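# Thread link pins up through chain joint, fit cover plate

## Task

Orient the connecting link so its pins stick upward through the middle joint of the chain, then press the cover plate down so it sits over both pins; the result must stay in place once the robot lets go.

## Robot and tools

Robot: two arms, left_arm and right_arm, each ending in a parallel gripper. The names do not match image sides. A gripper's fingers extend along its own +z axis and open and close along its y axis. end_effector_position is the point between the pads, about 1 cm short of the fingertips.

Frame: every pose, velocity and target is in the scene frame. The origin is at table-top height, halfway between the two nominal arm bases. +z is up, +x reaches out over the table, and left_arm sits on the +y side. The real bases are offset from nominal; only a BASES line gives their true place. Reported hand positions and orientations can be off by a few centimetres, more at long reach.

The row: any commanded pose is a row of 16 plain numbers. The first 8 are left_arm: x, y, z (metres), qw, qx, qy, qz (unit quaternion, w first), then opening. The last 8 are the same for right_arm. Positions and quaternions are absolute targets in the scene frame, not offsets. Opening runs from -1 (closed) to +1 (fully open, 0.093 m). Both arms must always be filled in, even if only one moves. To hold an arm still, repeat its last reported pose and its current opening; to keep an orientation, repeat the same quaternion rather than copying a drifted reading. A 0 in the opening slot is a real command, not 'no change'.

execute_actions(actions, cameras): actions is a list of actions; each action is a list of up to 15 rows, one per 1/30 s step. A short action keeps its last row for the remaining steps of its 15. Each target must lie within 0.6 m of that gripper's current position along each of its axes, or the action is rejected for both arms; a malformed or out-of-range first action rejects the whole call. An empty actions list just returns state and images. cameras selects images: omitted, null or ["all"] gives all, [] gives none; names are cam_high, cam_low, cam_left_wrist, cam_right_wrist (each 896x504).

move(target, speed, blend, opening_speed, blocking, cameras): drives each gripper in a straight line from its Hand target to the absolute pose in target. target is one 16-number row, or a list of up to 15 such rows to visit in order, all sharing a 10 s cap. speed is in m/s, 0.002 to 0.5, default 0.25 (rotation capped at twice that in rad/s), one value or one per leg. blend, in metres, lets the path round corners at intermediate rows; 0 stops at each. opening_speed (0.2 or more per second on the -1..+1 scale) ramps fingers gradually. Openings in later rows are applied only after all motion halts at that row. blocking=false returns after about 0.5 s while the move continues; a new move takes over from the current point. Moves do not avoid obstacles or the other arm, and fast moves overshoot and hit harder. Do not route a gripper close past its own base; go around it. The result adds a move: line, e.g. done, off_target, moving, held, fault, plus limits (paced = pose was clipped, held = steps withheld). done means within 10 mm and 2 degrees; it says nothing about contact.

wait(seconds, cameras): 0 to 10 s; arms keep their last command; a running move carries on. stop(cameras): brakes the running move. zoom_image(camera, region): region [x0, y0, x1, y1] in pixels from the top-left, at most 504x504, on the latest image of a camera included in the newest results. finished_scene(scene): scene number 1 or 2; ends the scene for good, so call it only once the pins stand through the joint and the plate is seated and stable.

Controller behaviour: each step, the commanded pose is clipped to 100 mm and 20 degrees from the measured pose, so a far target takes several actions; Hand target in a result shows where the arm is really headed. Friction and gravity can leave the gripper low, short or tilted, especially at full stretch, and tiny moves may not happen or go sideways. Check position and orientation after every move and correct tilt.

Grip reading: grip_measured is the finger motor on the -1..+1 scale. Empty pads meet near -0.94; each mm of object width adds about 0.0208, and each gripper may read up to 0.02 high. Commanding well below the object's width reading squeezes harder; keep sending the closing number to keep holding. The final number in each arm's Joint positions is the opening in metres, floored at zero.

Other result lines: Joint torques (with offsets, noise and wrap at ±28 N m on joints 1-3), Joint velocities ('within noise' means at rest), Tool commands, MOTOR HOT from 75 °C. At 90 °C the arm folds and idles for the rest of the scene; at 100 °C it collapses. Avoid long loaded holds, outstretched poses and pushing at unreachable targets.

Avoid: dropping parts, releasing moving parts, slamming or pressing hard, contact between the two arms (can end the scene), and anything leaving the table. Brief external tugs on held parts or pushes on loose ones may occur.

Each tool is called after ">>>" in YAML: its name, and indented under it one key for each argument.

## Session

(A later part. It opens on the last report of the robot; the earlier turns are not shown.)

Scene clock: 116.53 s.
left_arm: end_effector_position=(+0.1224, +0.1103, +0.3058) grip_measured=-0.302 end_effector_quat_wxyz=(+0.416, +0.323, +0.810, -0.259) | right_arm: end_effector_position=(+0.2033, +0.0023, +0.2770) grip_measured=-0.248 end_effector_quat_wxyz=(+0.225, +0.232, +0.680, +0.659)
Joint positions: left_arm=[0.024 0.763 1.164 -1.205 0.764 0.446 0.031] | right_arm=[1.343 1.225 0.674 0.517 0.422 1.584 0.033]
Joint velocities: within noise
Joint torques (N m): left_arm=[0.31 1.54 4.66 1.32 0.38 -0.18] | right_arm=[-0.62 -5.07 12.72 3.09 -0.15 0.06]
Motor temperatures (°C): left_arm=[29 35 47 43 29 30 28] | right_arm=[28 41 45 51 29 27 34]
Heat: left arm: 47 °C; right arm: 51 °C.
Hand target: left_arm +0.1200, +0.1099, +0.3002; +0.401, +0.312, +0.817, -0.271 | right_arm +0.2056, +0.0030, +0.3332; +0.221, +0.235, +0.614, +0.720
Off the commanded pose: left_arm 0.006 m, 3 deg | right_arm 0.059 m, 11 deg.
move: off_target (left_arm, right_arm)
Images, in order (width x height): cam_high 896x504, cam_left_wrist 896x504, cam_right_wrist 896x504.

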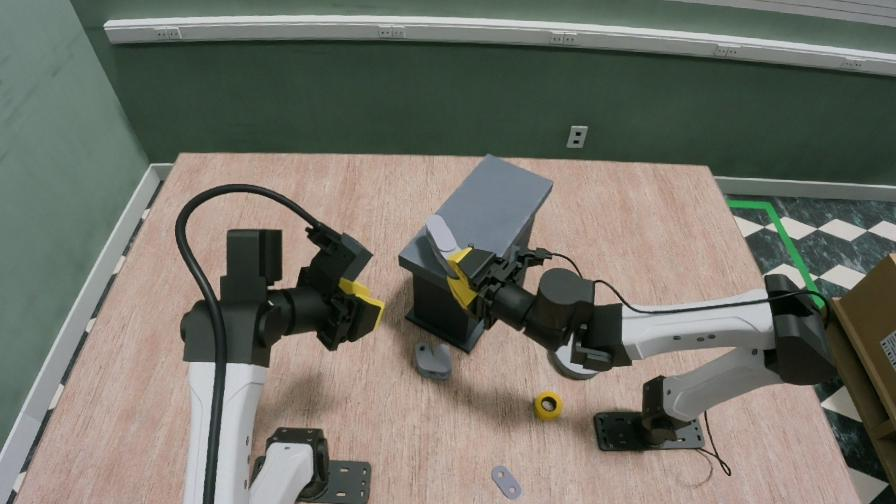

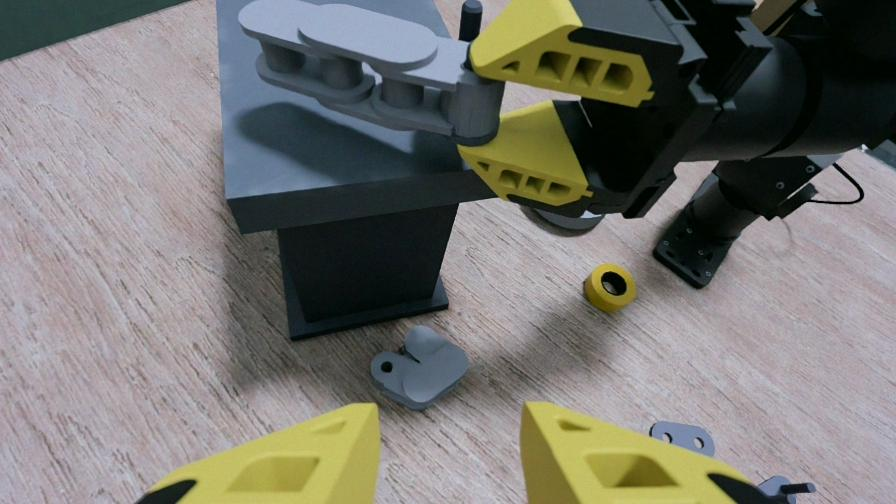

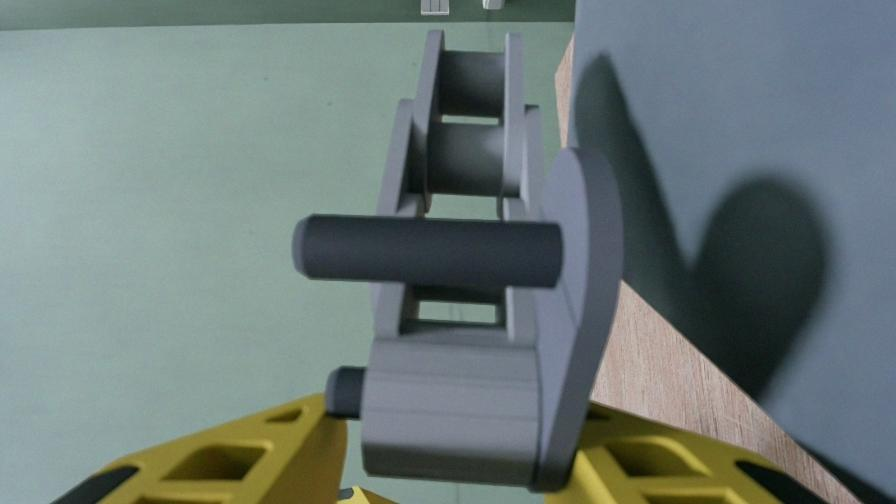

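>>> move:
  target: [0.12,0.11,0.30,0.4009,0.3125,0.8174,-0.2714,-0.3,0.209,0.012,0.318,0.2206,0.2352,0.6125,0.7218,-0.5]
  speed: 0.06
  cameras: ["cam_left_wrist","cam_right_wrist"]

Scene clock: 118.20 s.
left_arm: end_effector_position=(+0.1223, +0.1102, +0.3058) grip_measured=-0.302 end_effector_quat_wxyz=(+0.415, +0.323, +0.810, -0.260) | right_arm: end_effector_position=(+0.2061, +0.0096, +0.2778) grip_measured=-0.248 end_effector_quat_wxyz=(+0.224, +0.234, +0.667, +0.671)
Joint positions: left_arm=[0.024 0.763 1.164 -1.206 0.765 0.446 0.031] | right_arm=[1.339 1.271 0.674 0.598 0.419 1.586 0.033]
Joint velocities: within noise
Joint torques (N m): left_arm=[0.32 1.54 4.67 1.33 0.43 -0.18] | right_arm=[-0.64 -5.27 9.63 3.04 -0.16 0.06]
Motor temperatures (°C): left_arm=[29 35 47 43 29 30 28] | right_arm=[28 41 45 51 29 27 34]
Heat: left arm: 47 °C; right arm: 51 °C.
Hand target: left_arm +0.1200, +0.1099, +0.3002; +0.401, +0.312, +0.817, -0.271 | right_arm +0.2079, +0.0085, +0.3170; +0.221, +0.236, +0.615, +0.720
Off the commanded pose: left_arm 0.006 m, 3 deg | right_arm 0.040 m, 9 deg.
move: off_target (left_arm, right_arm)
Images, in order (width x height): cam_left_wrist 896x504, cam_right_wrist 896x504.

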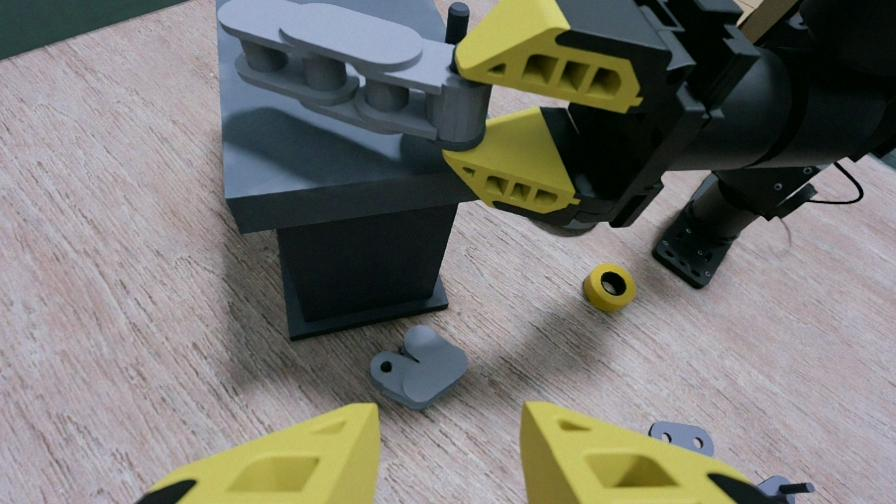

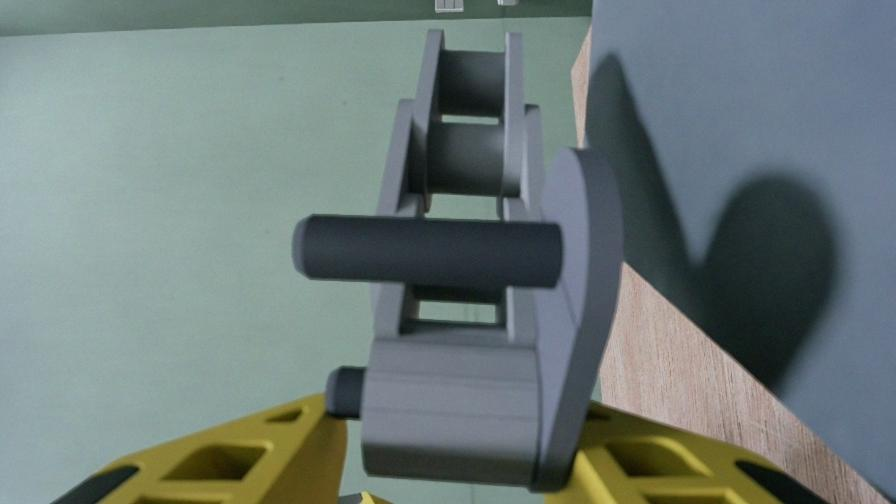

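>>> move:
  target: [0.12,0.11,0.30,0.4009,0.3125,0.8174,-0.2714,-0.3,0.211,0.012,0.298,0.2206,0.2352,0.6125,0.7218,-0.5]
  speed: 0.04
  cameras: ["cam_left_wrist","cam_right_wrist"]

Scene clock: 119.73 s.
left_arm: end_effector_position=(+0.1223, +0.1102, +0.3058) grip_measured=-0.302 end_effector_quat_wxyz=(+0.415, +0.323, +0.810, -0.260) | right_arm: end_effector_position=(+0.2082, +0.0127, +0.2716) grip_measured=-0.251 end_effector_quat_wxyz=(+0.222, +0.235, +0.654, +0.684)
Joint positions: left_arm=[0.024 0.763 1.164 -1.206 0.765 0.445 0.031] | right_arm=[1.334 1.315 0.642 0.71 0.415 1.587 0.033]
Joint velocities: within noise
Joint torques (N m): left_arm=[0.31 1.54 4.67 1.33 0.42 -0.17] | right_arm=[-0.83 -5.33 7.82 2.91 -0.21 0.05]
Motor temperatures (°C): left_arm=[29 35 47 43 29 30 28] | right_arm=[28 41 45 52 29 27 34]
Heat: left arm: 47 °C; right arm: 52 °C.
Hand target: left_arm +0.1200, +0.1099, +0.3002; +0.401, +0.312, +0.817, -0.271 | right_arm +0.2104, +0.0105, +0.2976; +0.220, +0.236, +0.614, +0.720
Off the commanded pose: left_arm 0.006 m, 3 deg | right_arm 0.027 m, 6 deg.
move: off_target (left_arm, right_arm)
Images, in order (width x height): cam_left_wrist 896x504, cam_right_wrist 896x504.

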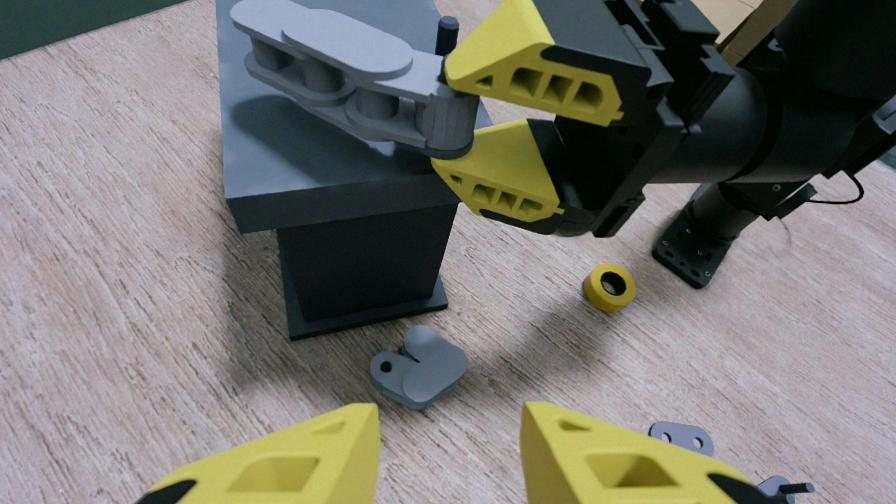

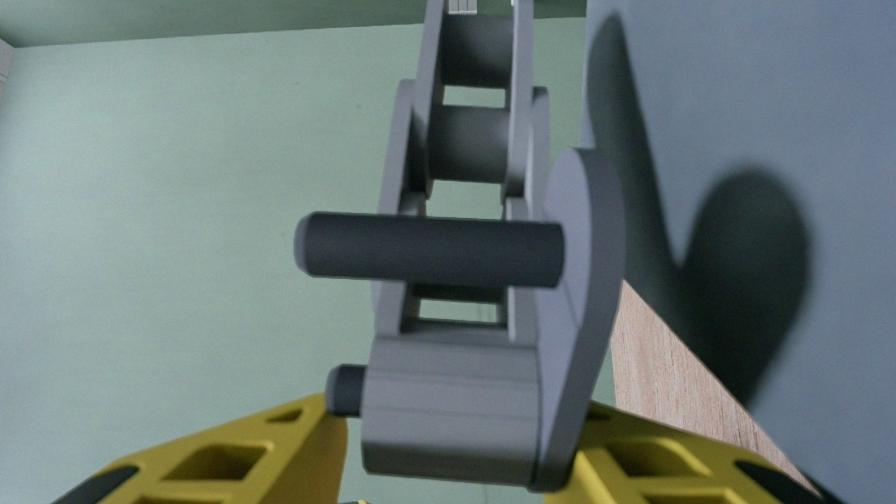

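>>> move:
  target: [0.12,0.11,0.30,0.4009,0.3125,0.8174,-0.2714,-0.3,0.211,0.012,0.278,0.2138,0.2444,0.6368,0.6995,-0.5]
  speed: 0.04
  cameras: ["cam_left_wrist","cam_right_wrist"]

Scene clock: 121.63 s.
left_arm: end_effector_position=(+0.1223, +0.1102, +0.3058) grip_measured=-0.302 end_effector_quat_wxyz=(+0.415, +0.323, +0.810, -0.260) | right_arm: end_effector_position=(+0.2083, +0.0126, +0.2713) grip_measured=-0.251 end_effector_quat_wxyz=(+0.217, +0.241, +0.652, +0.685)
Joint positions: left_arm=[0.024 0.763 1.164 -1.206 0.765 0.445 0.031] | right_arm=[1.334 1.315 0.641 0.71 0.416 1.605 0.033]
Joint velocities: within noise
Joint torques (N m): left_arm=[0.31 1.52 4.67 1.34 0.42 -0.18] | right_arm=[-0.75 -4.72 6.93 2.41 -0.21 0.19]
Motor temperatures (°C): left_arm=[29 35 47 43 29 30 28] | right_arm=[28 41 45 52 29 27 34]
Heat: left arm: 47 °C; right arm: 52 °C.
Hand target: left_arm +0.1200, +0.1099, +0.3002; +0.401, +0.312, +0.817, -0.271 | right_arm +0.2108, +0.0118, +0.2780; +0.214, +0.244, +0.637, +0.699
Off the commanded pose: left_arm 0.006 m, 3 deg | right_arm 0.007 m, 2 deg.
move: off_target (left_arm)
Images, in order (width x height): cam_left_wrist 896x504, cam_right_wrist 896x504.

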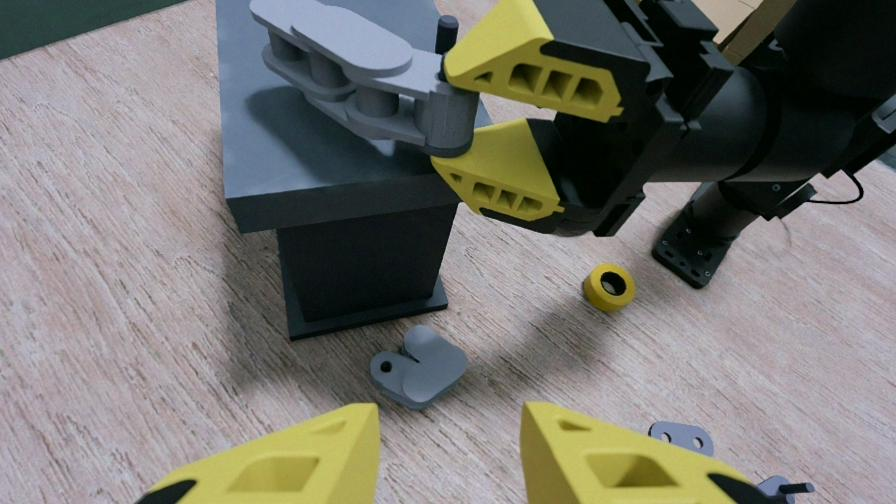

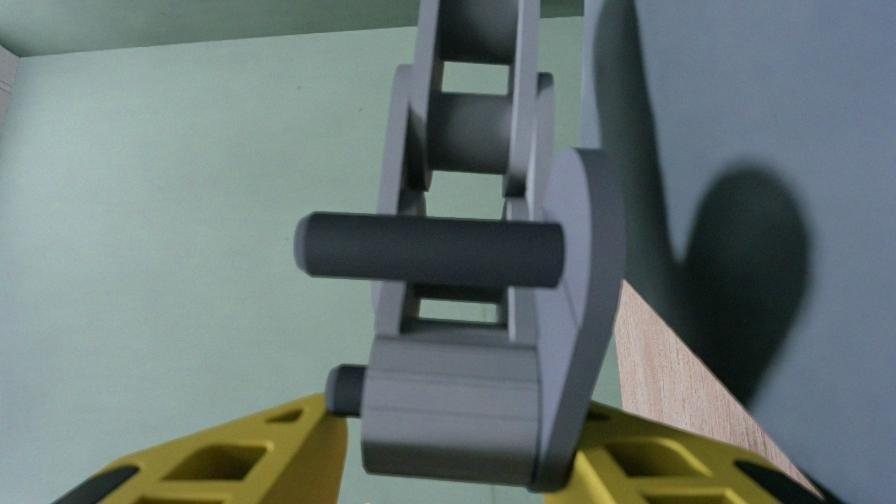

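>>> wait:
  seconds: 0.1

Scene clock: 123.30 s.
left_arm: end_effector_position=(+0.1223, +0.1102, +0.3058) grip_measured=-0.302 end_effector_quat_wxyz=(+0.415, +0.323, +0.810, -0.260) | right_arm: end_effector_position=(+0.2084, +0.0125, +0.2713) grip_measured=-0.251 end_effector_quat_wxyz=(+0.216, +0.242, +0.652, +0.685)
Joint positions: left_arm=[0.024 0.763 1.164 -1.206 0.765 0.445 0.031] | right_arm=[1.334 1.315 0.641 0.71 0.416 1.606 0.033]
Joint velocities: within noise
Joint torques (N m): left_arm=[0.32 1.57 4.68 1.32 0.42 -0.17] | right_arm=[-0.75 -4.72 6.95 2.41 -0.19 0.15]
Motor temperatures (°C): left_arm=[29 35 47 43 29 30 28] | right_arm=[28 41 44 52 29 27 34]
Heat: left arm: 47 °C; right arm: 52 °C.
Hand target: left_arm +0.1200, +0.1100, +0.3002; +0.401, +0.312, +0.817, -0.271 | right_arm +0.2108, +0.0118, +0.2780; +0.214, +0.244, +0.637, +0.699
Tool commands: left_gripper/opening=-0.3 right_gripper/opening=-0.5
Off the commanded pose: left_arm 0.006 m, 3 deg | right_arm 0.007 m, 2 deg.
wait: 0.10 s; at rest from the start

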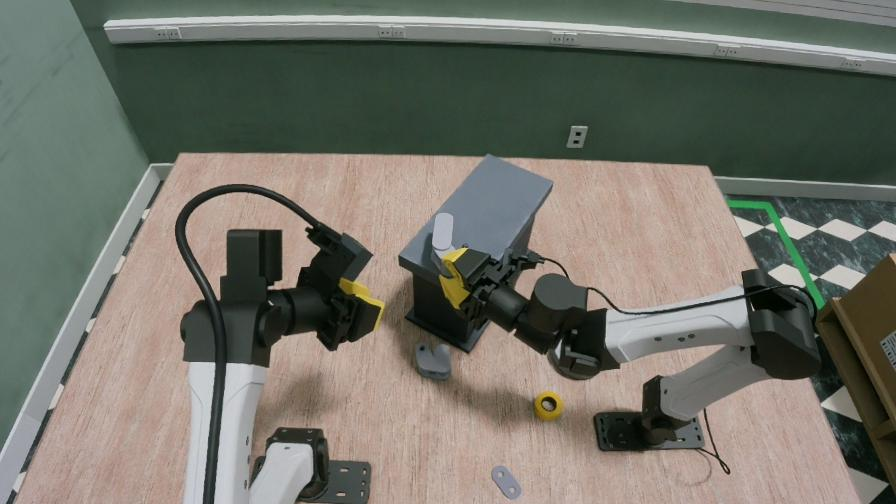

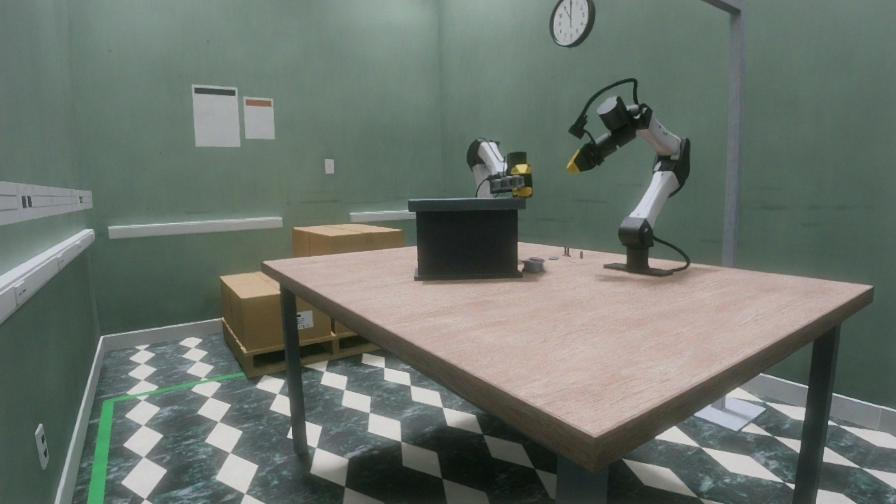

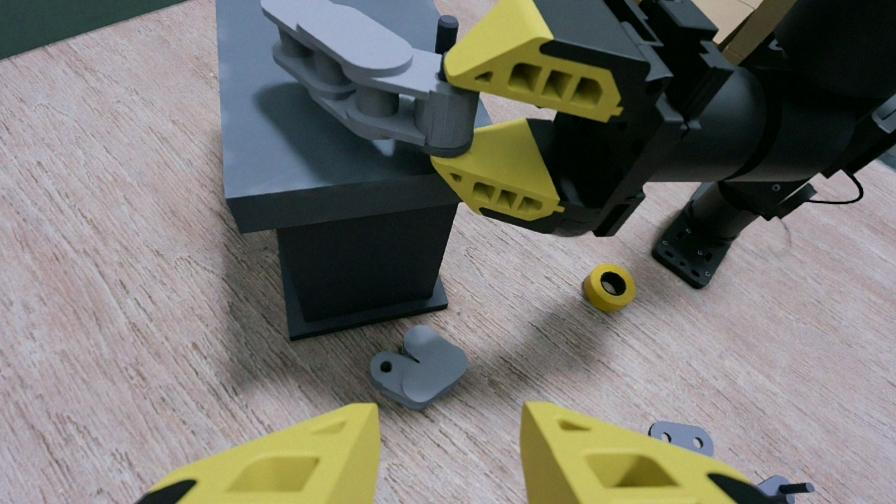

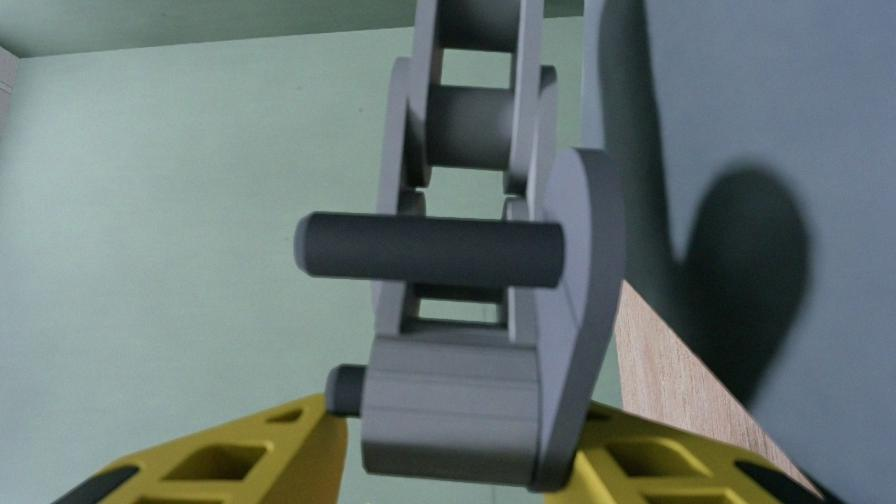

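>>> move:
  target: [0.12,0.11,0.30,0.401,0.312,0.817,-0.271,-0.3,0.211,0.014,0.262,0.2138,0.2444,0.6368,0.6995,-0.5]
  speed: 0.04
  cameras: ["cam_left_wrist","cam_right_wrist"]

>>> zoom_image:
  camera: "cam_left_wrist"
  region: [200, 0, 600, 250]

Scene clock: 124.87 s.
left_arm: end_effector_position=(+0.1223, +0.1102, +0.3058) grip_measured=-0.302 end_effector_quat_wxyz=(+0.415, +0.323, +0.810, -0.260) | right_arm: end_effector_position=(+0.2101, +0.0105, +0.2738) grip_measured=-0.251 end_effector_quat_wxyz=(+0.218, +0.248, +0.627, +0.705)
Joint positions: left_arm=[0.024 0.763 1.164 -1.206 0.765 0.444 0.031] | right_arm=[1.334 1.342 0.609 0.832 0.43 1.606 0.033]
Joint velocities: within noise
Joint torques (N m): left_arm=[0.24 1.46 4.62 1.35 0.41 -0.19] | right_arm=[-0.55 -3.08 6.2 2.09 -0.32 0.15]
Motor temperatures (°C): left_arm=[29 35 47 43 29 30 28] | right_arm=[28 41 44 51 29 27 34]
Heat: left arm: 47 °C; right arm: 51 °C.
Hand target: left_arm +0.1200, +0.1100, +0.3002; +0.401, +0.312, +0.817, -0.271 | right_arm +0.2108, +0.0136, +0.2621; +0.214, +0.245, +0.637, +0.699
Off the commanded pose: left_arm 0.006 m, 3 deg | right_arm 0.012 m, 1 deg.
move: off_target (left_arm, right_arm)
Images, in order (width x height): cam_left_wrist 896x504, cam_right_wrist 896x504.

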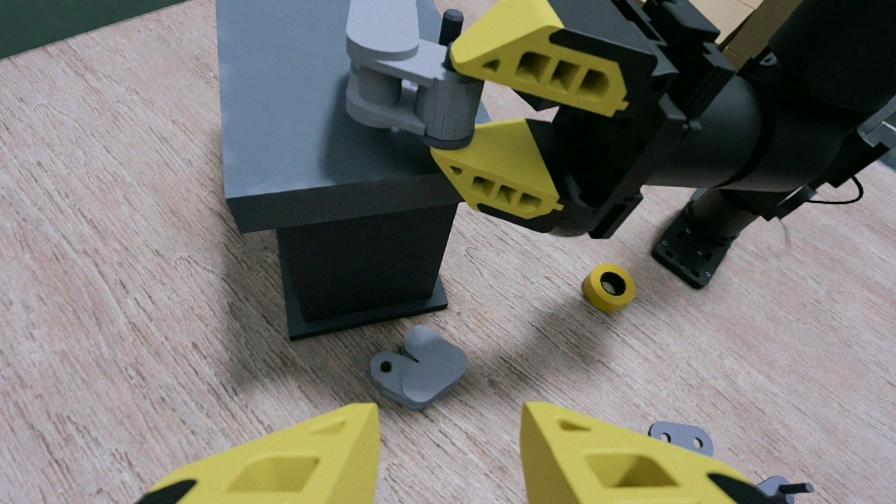

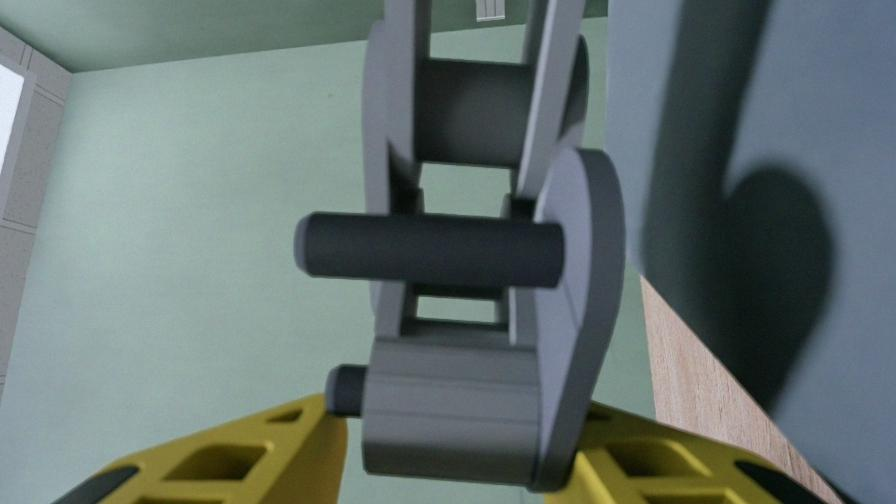

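Scaled by 1.260 from the camera's 896x504 image, which has a finer 1280x720 frame.

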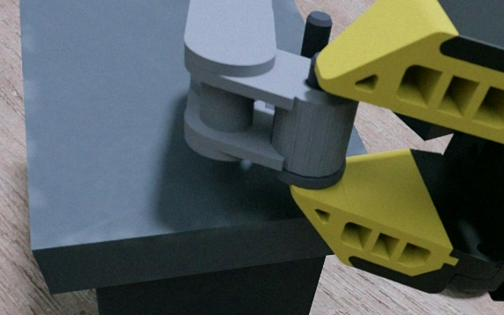

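>>> move:
  target: [0.12,0.11,0.30,0.401,0.312,0.817,-0.271,-0.3,0.211,0.016,0.245,0.2138,0.2444,0.6368,0.6995,-0.5]
  speed: 0.04
  cameras: ["cam_left_wrist","cam_right_wrist"]

Scene clock: 126.17 s.
left_arm: end_effector_position=(+0.1223, +0.1102, +0.3058) grip_measured=-0.302 end_effector_quat_wxyz=(+0.415, +0.323, +0.810, -0.260) | right_arm: end_effector_position=(+0.2103, +0.0079, +0.2766) grip_measured=-0.252 end_effector_quat_wxyz=(+0.216, +0.252, +0.599, +0.729)
Joint positions: left_arm=[0.024 0.763 1.164 -1.206 0.765 0.444 0.031] | right_arm=[1.334 1.379 0.573 0.979 0.436 1.606 0.033]
Joint velocities: within noise
Joint torques (N m): left_arm=[0.24 1.46 4.6 1.34 0.41 -0.18] | right_arm=[-0.43 -1.88 5.44 1.43 -0.37 0.15]
Motor temperatures (°C): left_arm=[29 35 47 43 29 30 28] | right_arm=[28 41 44 51 29 27 34]
Heat: left arm: 47 °C; right arm: 51 °C.
Hand target: left_arm +0.1200, +0.1100, +0.3002; +0.401, +0.312, +0.817, -0.271 | right_arm +0.2103, +0.0140, +0.2452; +0.213, +0.245, +0.637, +0.699
Off the commanded pose: left_arm 0.006 m, 3 deg | right_arm 0.033 m, 6 deg.
move: off_target (left_arm, right_arm)
Images, in order (width x height): cam_left_wrist 896x504, cam_right_wrist 896x504.

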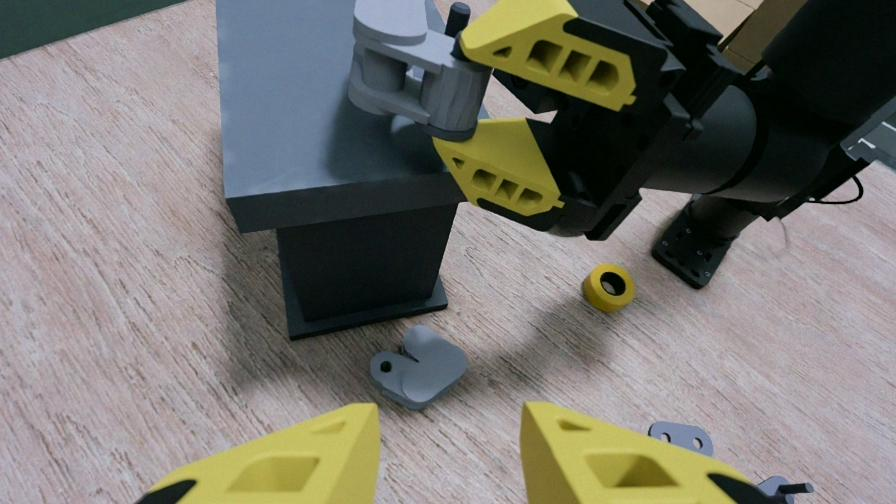

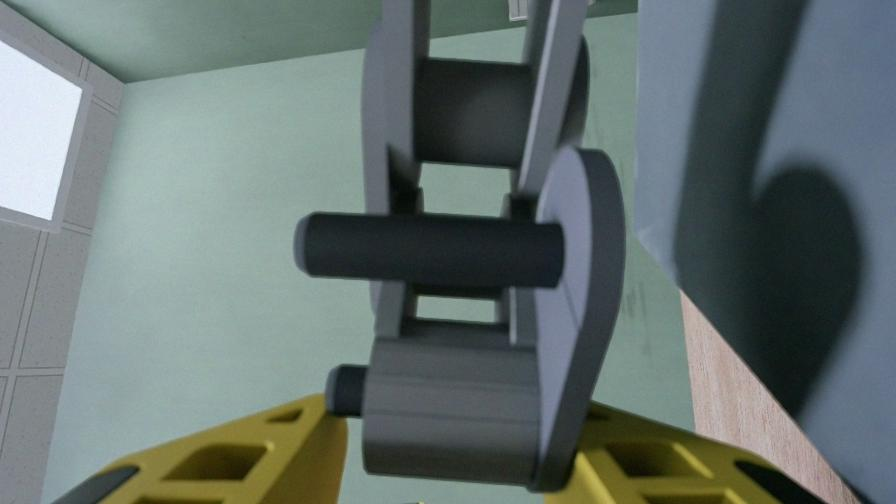

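>>> move:
  target: [0.12,0.11,0.30,0.401,0.312,0.817,-0.271,-0.3,0.211,0.016,0.232,0.2138,0.2444,0.6368,0.6995,-0.5]
  speed: 0.04
  cameras: ["cam_left_wrist","cam_right_wrist"]

Scene clock: 129.03 s.
left_arm: end_effector_position=(+0.1223, +0.1102, +0.3058) grip_measured=-0.302 end_effector_quat_wxyz=(+0.415, +0.323, +0.810, -0.260) | right_arm: end_effector_position=(+0.2094, +0.0047, +0.2784) grip_measured=-0.252 end_effector_quat_wxyz=(+0.213, +0.252, +0.577, +0.747)
Joint positions: left_arm=[0.024 0.763 1.164 -1.206 0.765 0.444 0.031] | right_arm=[1.334 1.408 0.544 1.094 0.435 1.606 0.033]
Joint velocities: within noise
Joint torques (N m): left_arm=[0.28 1.48 4.64 1.34 0.41 -0.18] | right_arm=[-0.38 -1.42 4.48 1.02 -0.37 0.16]
Motor temperatures (°C): left_arm=[29 35 46 43 29 30 28] | right_arm=[28 41 43 49 29 27 34]
Heat: left arm: 46 °C; right arm: 49 °C.
Hand target: left_arm +0.1200, +0.1100, +0.3002; +0.401, +0.312, +0.817, -0.271 | right_arm +0.2097, +0.0118, +0.2324; +0.213, +0.245, +0.636, +0.700
Off the commanded pose: left_arm 0.006 m, 3 deg | right_arm 0.048 m, 9 deg.
move: off_target (left_arm, right_arm)
Images, in order (width x height): cam_left_wrist 896x504, cam_right_wrist 896x504.

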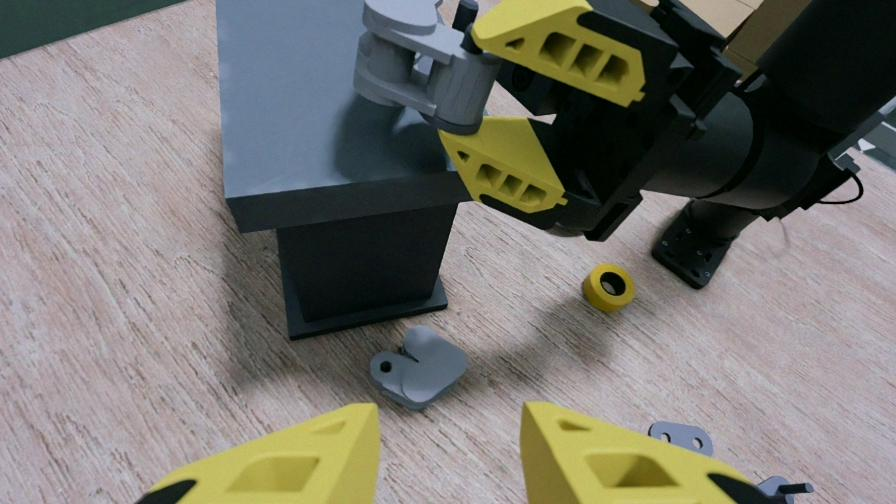

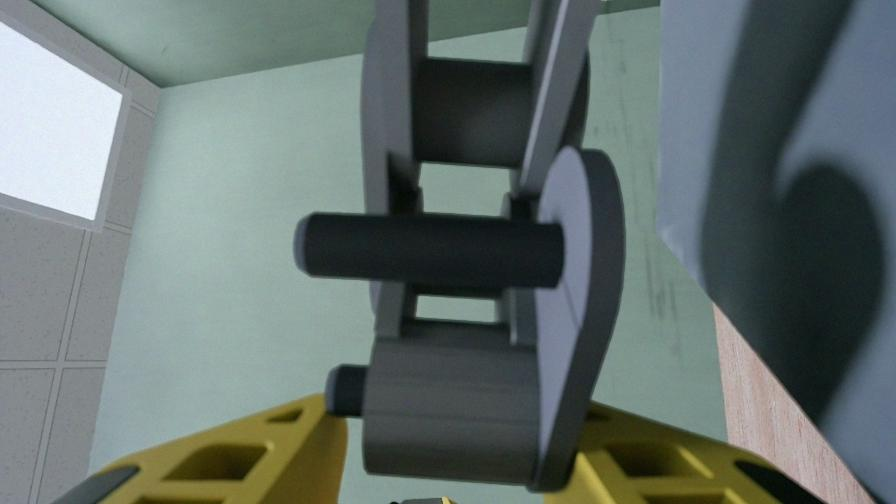

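>>> move:
  target: [0.12,0.11,0.30,0.401,0.312,0.817,-0.271,-0.3,0.211,0.016,0.228,0.1994,0.2621,0.6830,0.6523,-0.5]
  speed: 0.04
  cameras: ["cam_left_wrist","cam_right_wrist"]

Scene clock: 132.90 s.
left_arm: end_effector_position=(+0.1223, +0.1102, +0.3058) grip_measured=-0.302 end_effector_quat_wxyz=(+0.415, +0.322, +0.810, -0.260) | right_arm: end_effector_position=(+0.2098, +0.0113, +0.2727) grip_measured=-0.252 end_effector_quat_wxyz=(+0.203, +0.258, +0.624, +0.709)
Joint positions: left_arm=[0.024 0.763 1.164 -1.206 0.765 0.444 0.031] | right_arm=[1.332 1.345 0.608 0.836 0.422 1.643 0.033]
Joint velocities: within noise
Joint torques (N m): left_arm=[0.27 1.46 4.62 1.34 0.41 -0.18] | right_arm=[-0.17 -3.88 5.76 0.71 -0.19 0.33]
Motor temperatures (°C): left_arm=[29 35 46 43 29 30 28] | right_arm=[28 41 43 47 29 27 34]
Heat: left arm: 46 °C; right arm: 47 °C.
Hand target: left_arm +0.1200, +0.1100, +0.3002; +0.401, +0.312, +0.817, -0.271 | right_arm +0.2099, +0.0123, +0.2287; +0.201, +0.262, +0.680, +0.654
Off the commanded pose: left_arm 0.006 m, 2 deg | right_arm 0.045 m, 9 deg.
move: off_target (right_arm)
Images, in order (width x height): cam_left_wrist 896x504, cam_right_wrist 896x504.

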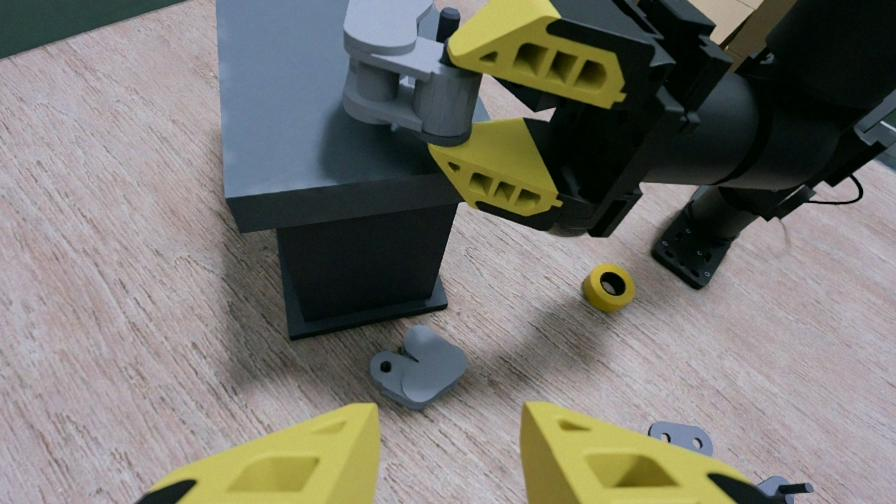

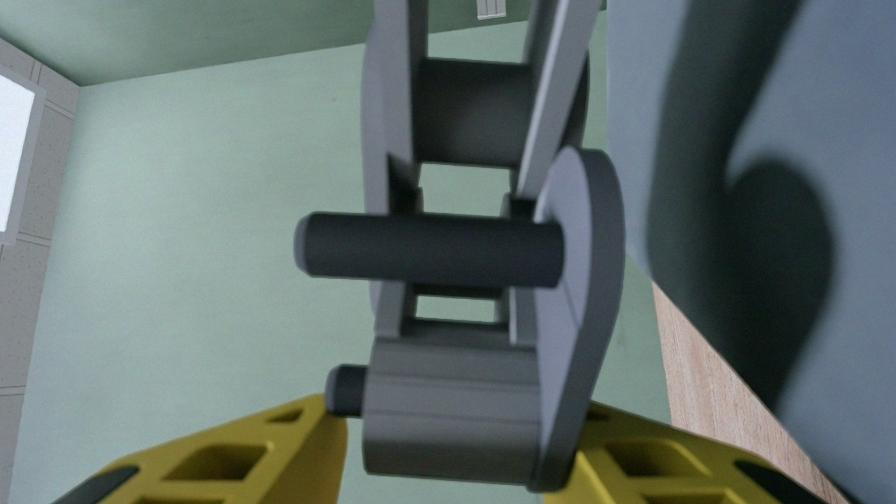

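>>> move:
  target: [0.12,0.11,0.30,0.401,0.312,0.817,-0.271,-0.3,0.211,0.018,0.212,0.1994,0.2621,0.6830,0.6523,-0.5]
  speed: 0.04
  cameras: ["cam_left_wrist","cam_right_wrist"]

Scene clock: 135.87 s.
left_arm: end_effector_position=(+0.1223, +0.1102, +0.3058) grip_measured=-0.302 end_effector_quat_wxyz=(+0.415, +0.322, +0.810, -0.260) | right_arm: end_effector_position=(+0.2102, +0.0099, +0.2739) grip_measured=-0.252 end_effector_quat_wxyz=(+0.202, +0.261, +0.613, +0.718)
Joint positions: left_arm=[0.024 0.763 1.164 -1.206 0.765 0.444 0.031] | right_arm=[1.332 1.355 0.594 0.885 0.427 1.647 0.033]
Joint velocities: within noise
Joint torques (N m): left_arm=[0.27 1.44 4.57 1.34 0.42 -0.17] | right_arm=[-0.01 -1.05 3.71 0.86 -0.22 0.36]
Motor temperatures (°C): left_arm=[29 35 46 43 29 30 28] | right_arm=[28 41 42 46 29 27 34]
Heat: left arm: 46 °C; right arm: 46 °C.
Hand target: left_arm +0.1200, +0.1100, +0.3002; +0.401, +0.312, +0.817, -0.271 | right_arm +0.2093, +0.0122, +0.2136; +0.200, +0.263, +0.682, +0.653
Off the commanded pose: left_arm 0.006 m, 2 deg | right_arm 0.062 m, 11 deg.
move: off_target (right_arm)
Images, in order (width x height): cam_left_wrist 896x504, cam_right_wrist 896x504.

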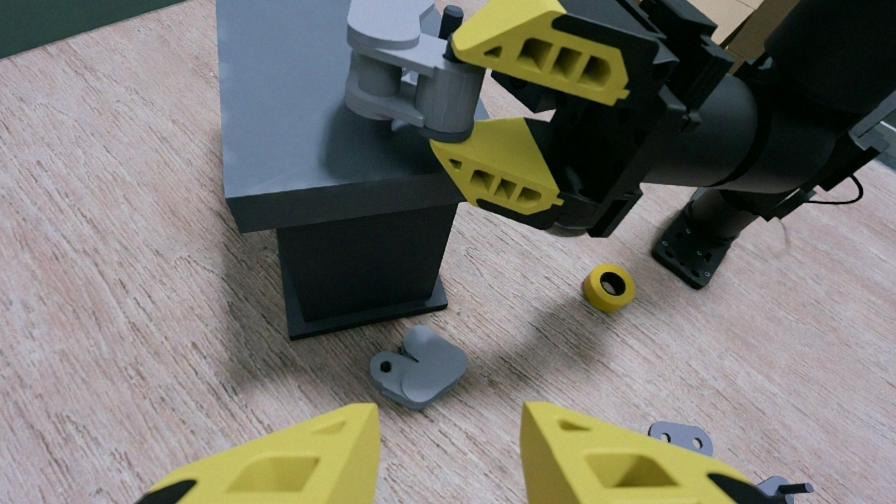

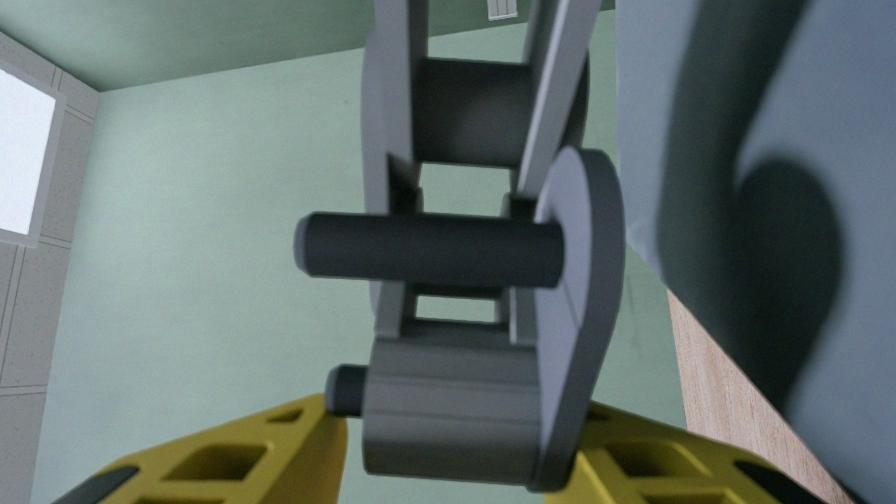

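>>> zoom_image:
  camera: "cam_left_wrist"
  region: [400, 0, 760, 260]

>>> wait:
  seconds: 0.1

>>> zoom_image:
  camera: "cam_high"
  region: [380, 140, 620, 380]

>>> zoom_image:
  camera: "cam_low"
  region: [400, 110, 600, 300]

Scaled by 1.400 from the camera's 896x504 image, which has a finer 1280x720 frame.

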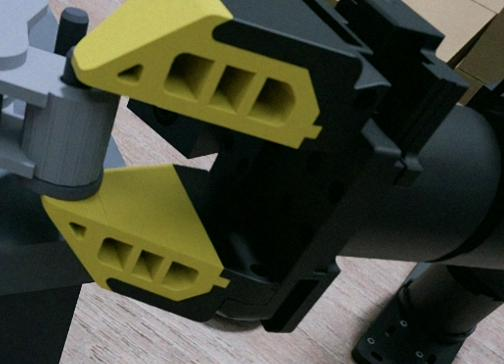

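Scene clock: 136.73 s.
left_arm: end_effector_position=(+0.1223, +0.1102, +0.3058) grip_measured=-0.302 end_effector_quat_wxyz=(+0.415, +0.322, +0.810, -0.260) | right_arm: end_effector_position=(+0.2102, +0.0098, +0.2741) grip_measured=-0.252 end_effector_quat_wxyz=(+0.202, +0.261, +0.613, +0.718)
Joint positions: left_arm=[0.024 0.763 1.164 -1.206 0.765 0.444 0.031] | right_arm=[1.332 1.355 0.594 0.885 0.427 1.647 0.033]
Joint velocities: within noise
Joint torques (N m): left_arm=[0.25 1.44 4.59 1.34 0.41 -0.17] | right_arm=[-0.02 -1.03 3.71 0.86 -0.23 0.35]
Motor temperatures (°C): left_arm=[29 35 46 43 29 30 28] | right_arm=[28 41 42 46 29 27 34]
Heat: left arm: 46 °C; right arm: 46 °C.
Hand target: left_arm +0.1200, +0.1100, +0.3002; +0.401, +0.312, +0.817, -0.271 | right_arm +0.2093, +0.0122, +0.2137; +0.200, +0.263, +0.681, +0.653
Tool commands: left_gripper/opening=-0.3 right_gripper/opening=-0.5
Off the commanded pose: left_arm 0.006 m, 2 deg | right_arm 0.063 m, 11 deg.
wait: 0.10 s; at rest from the start

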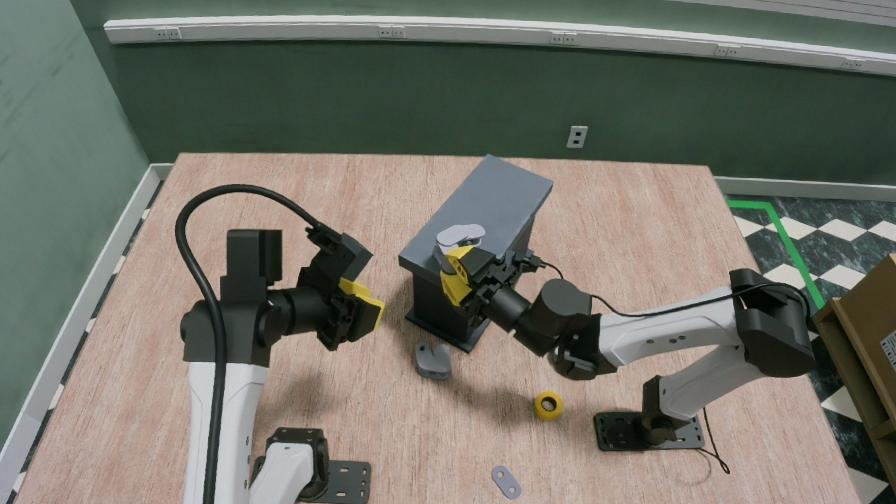

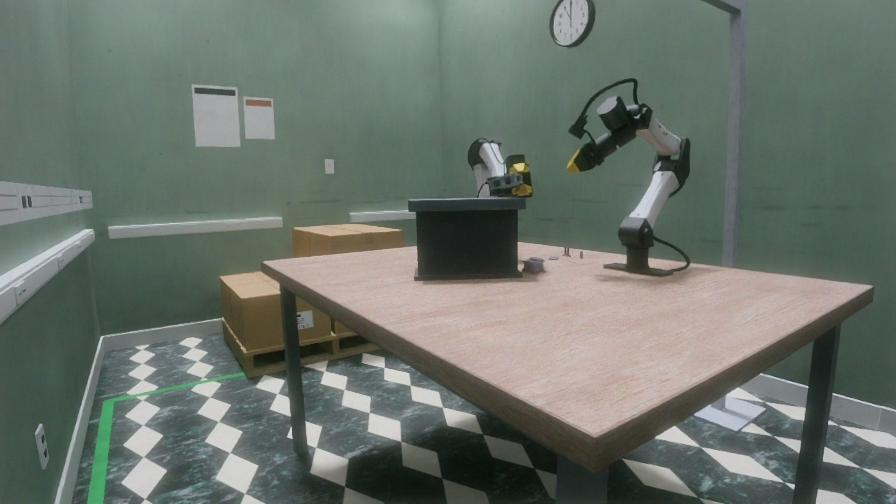

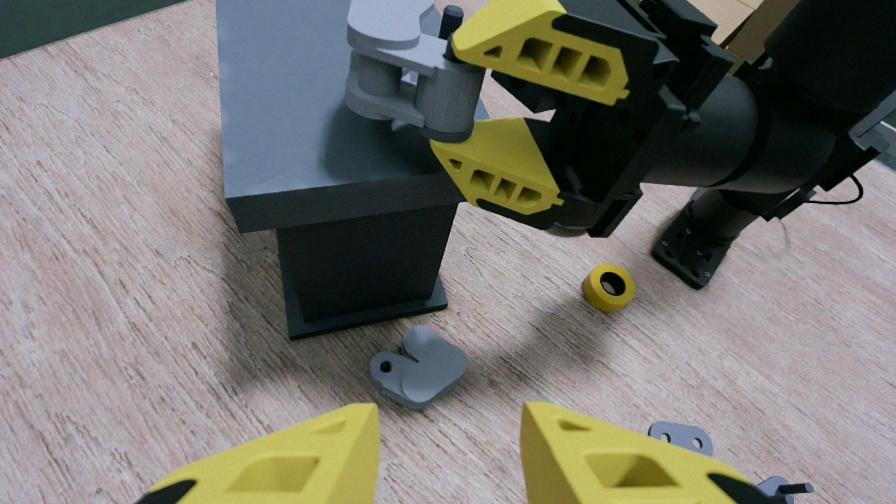

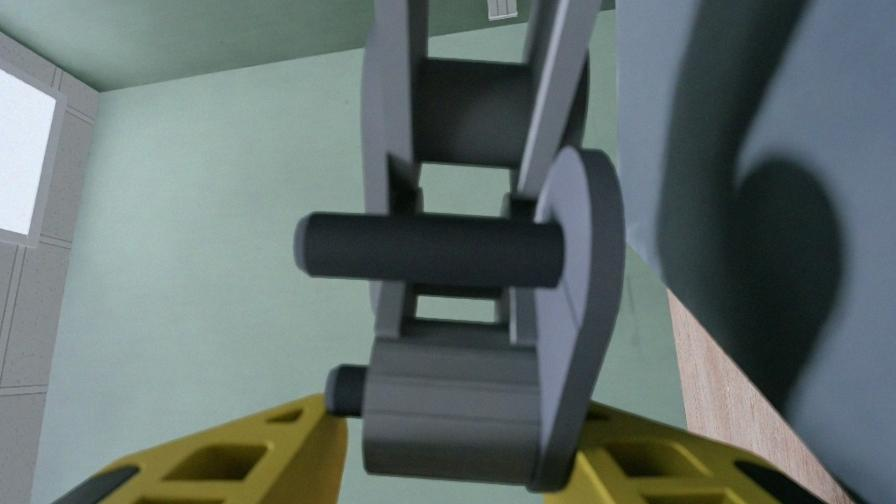

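Scaled by 2.100 from the camera's 896x504 image, which has a finer 1280x720 frame.

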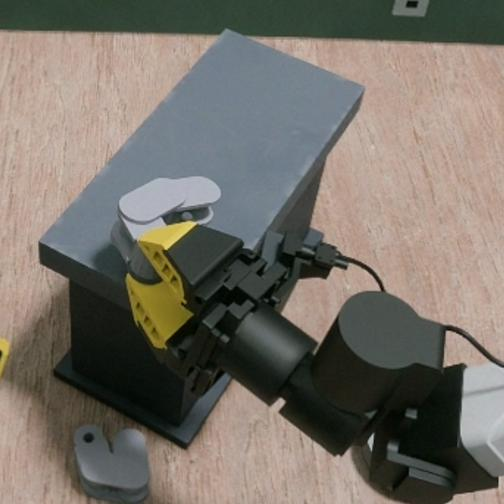

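Scaled by 2.520 from the camera's 896x504 image, which has a finer 1280x720 frame.

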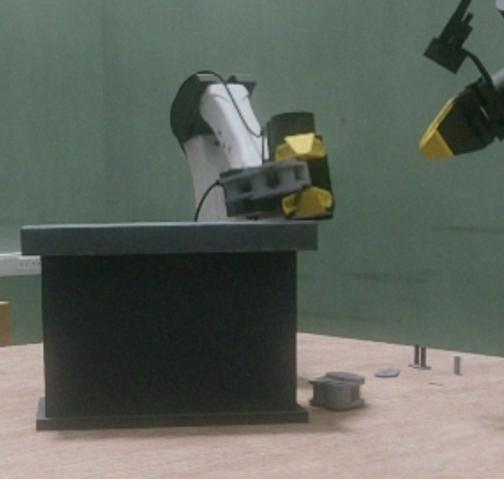

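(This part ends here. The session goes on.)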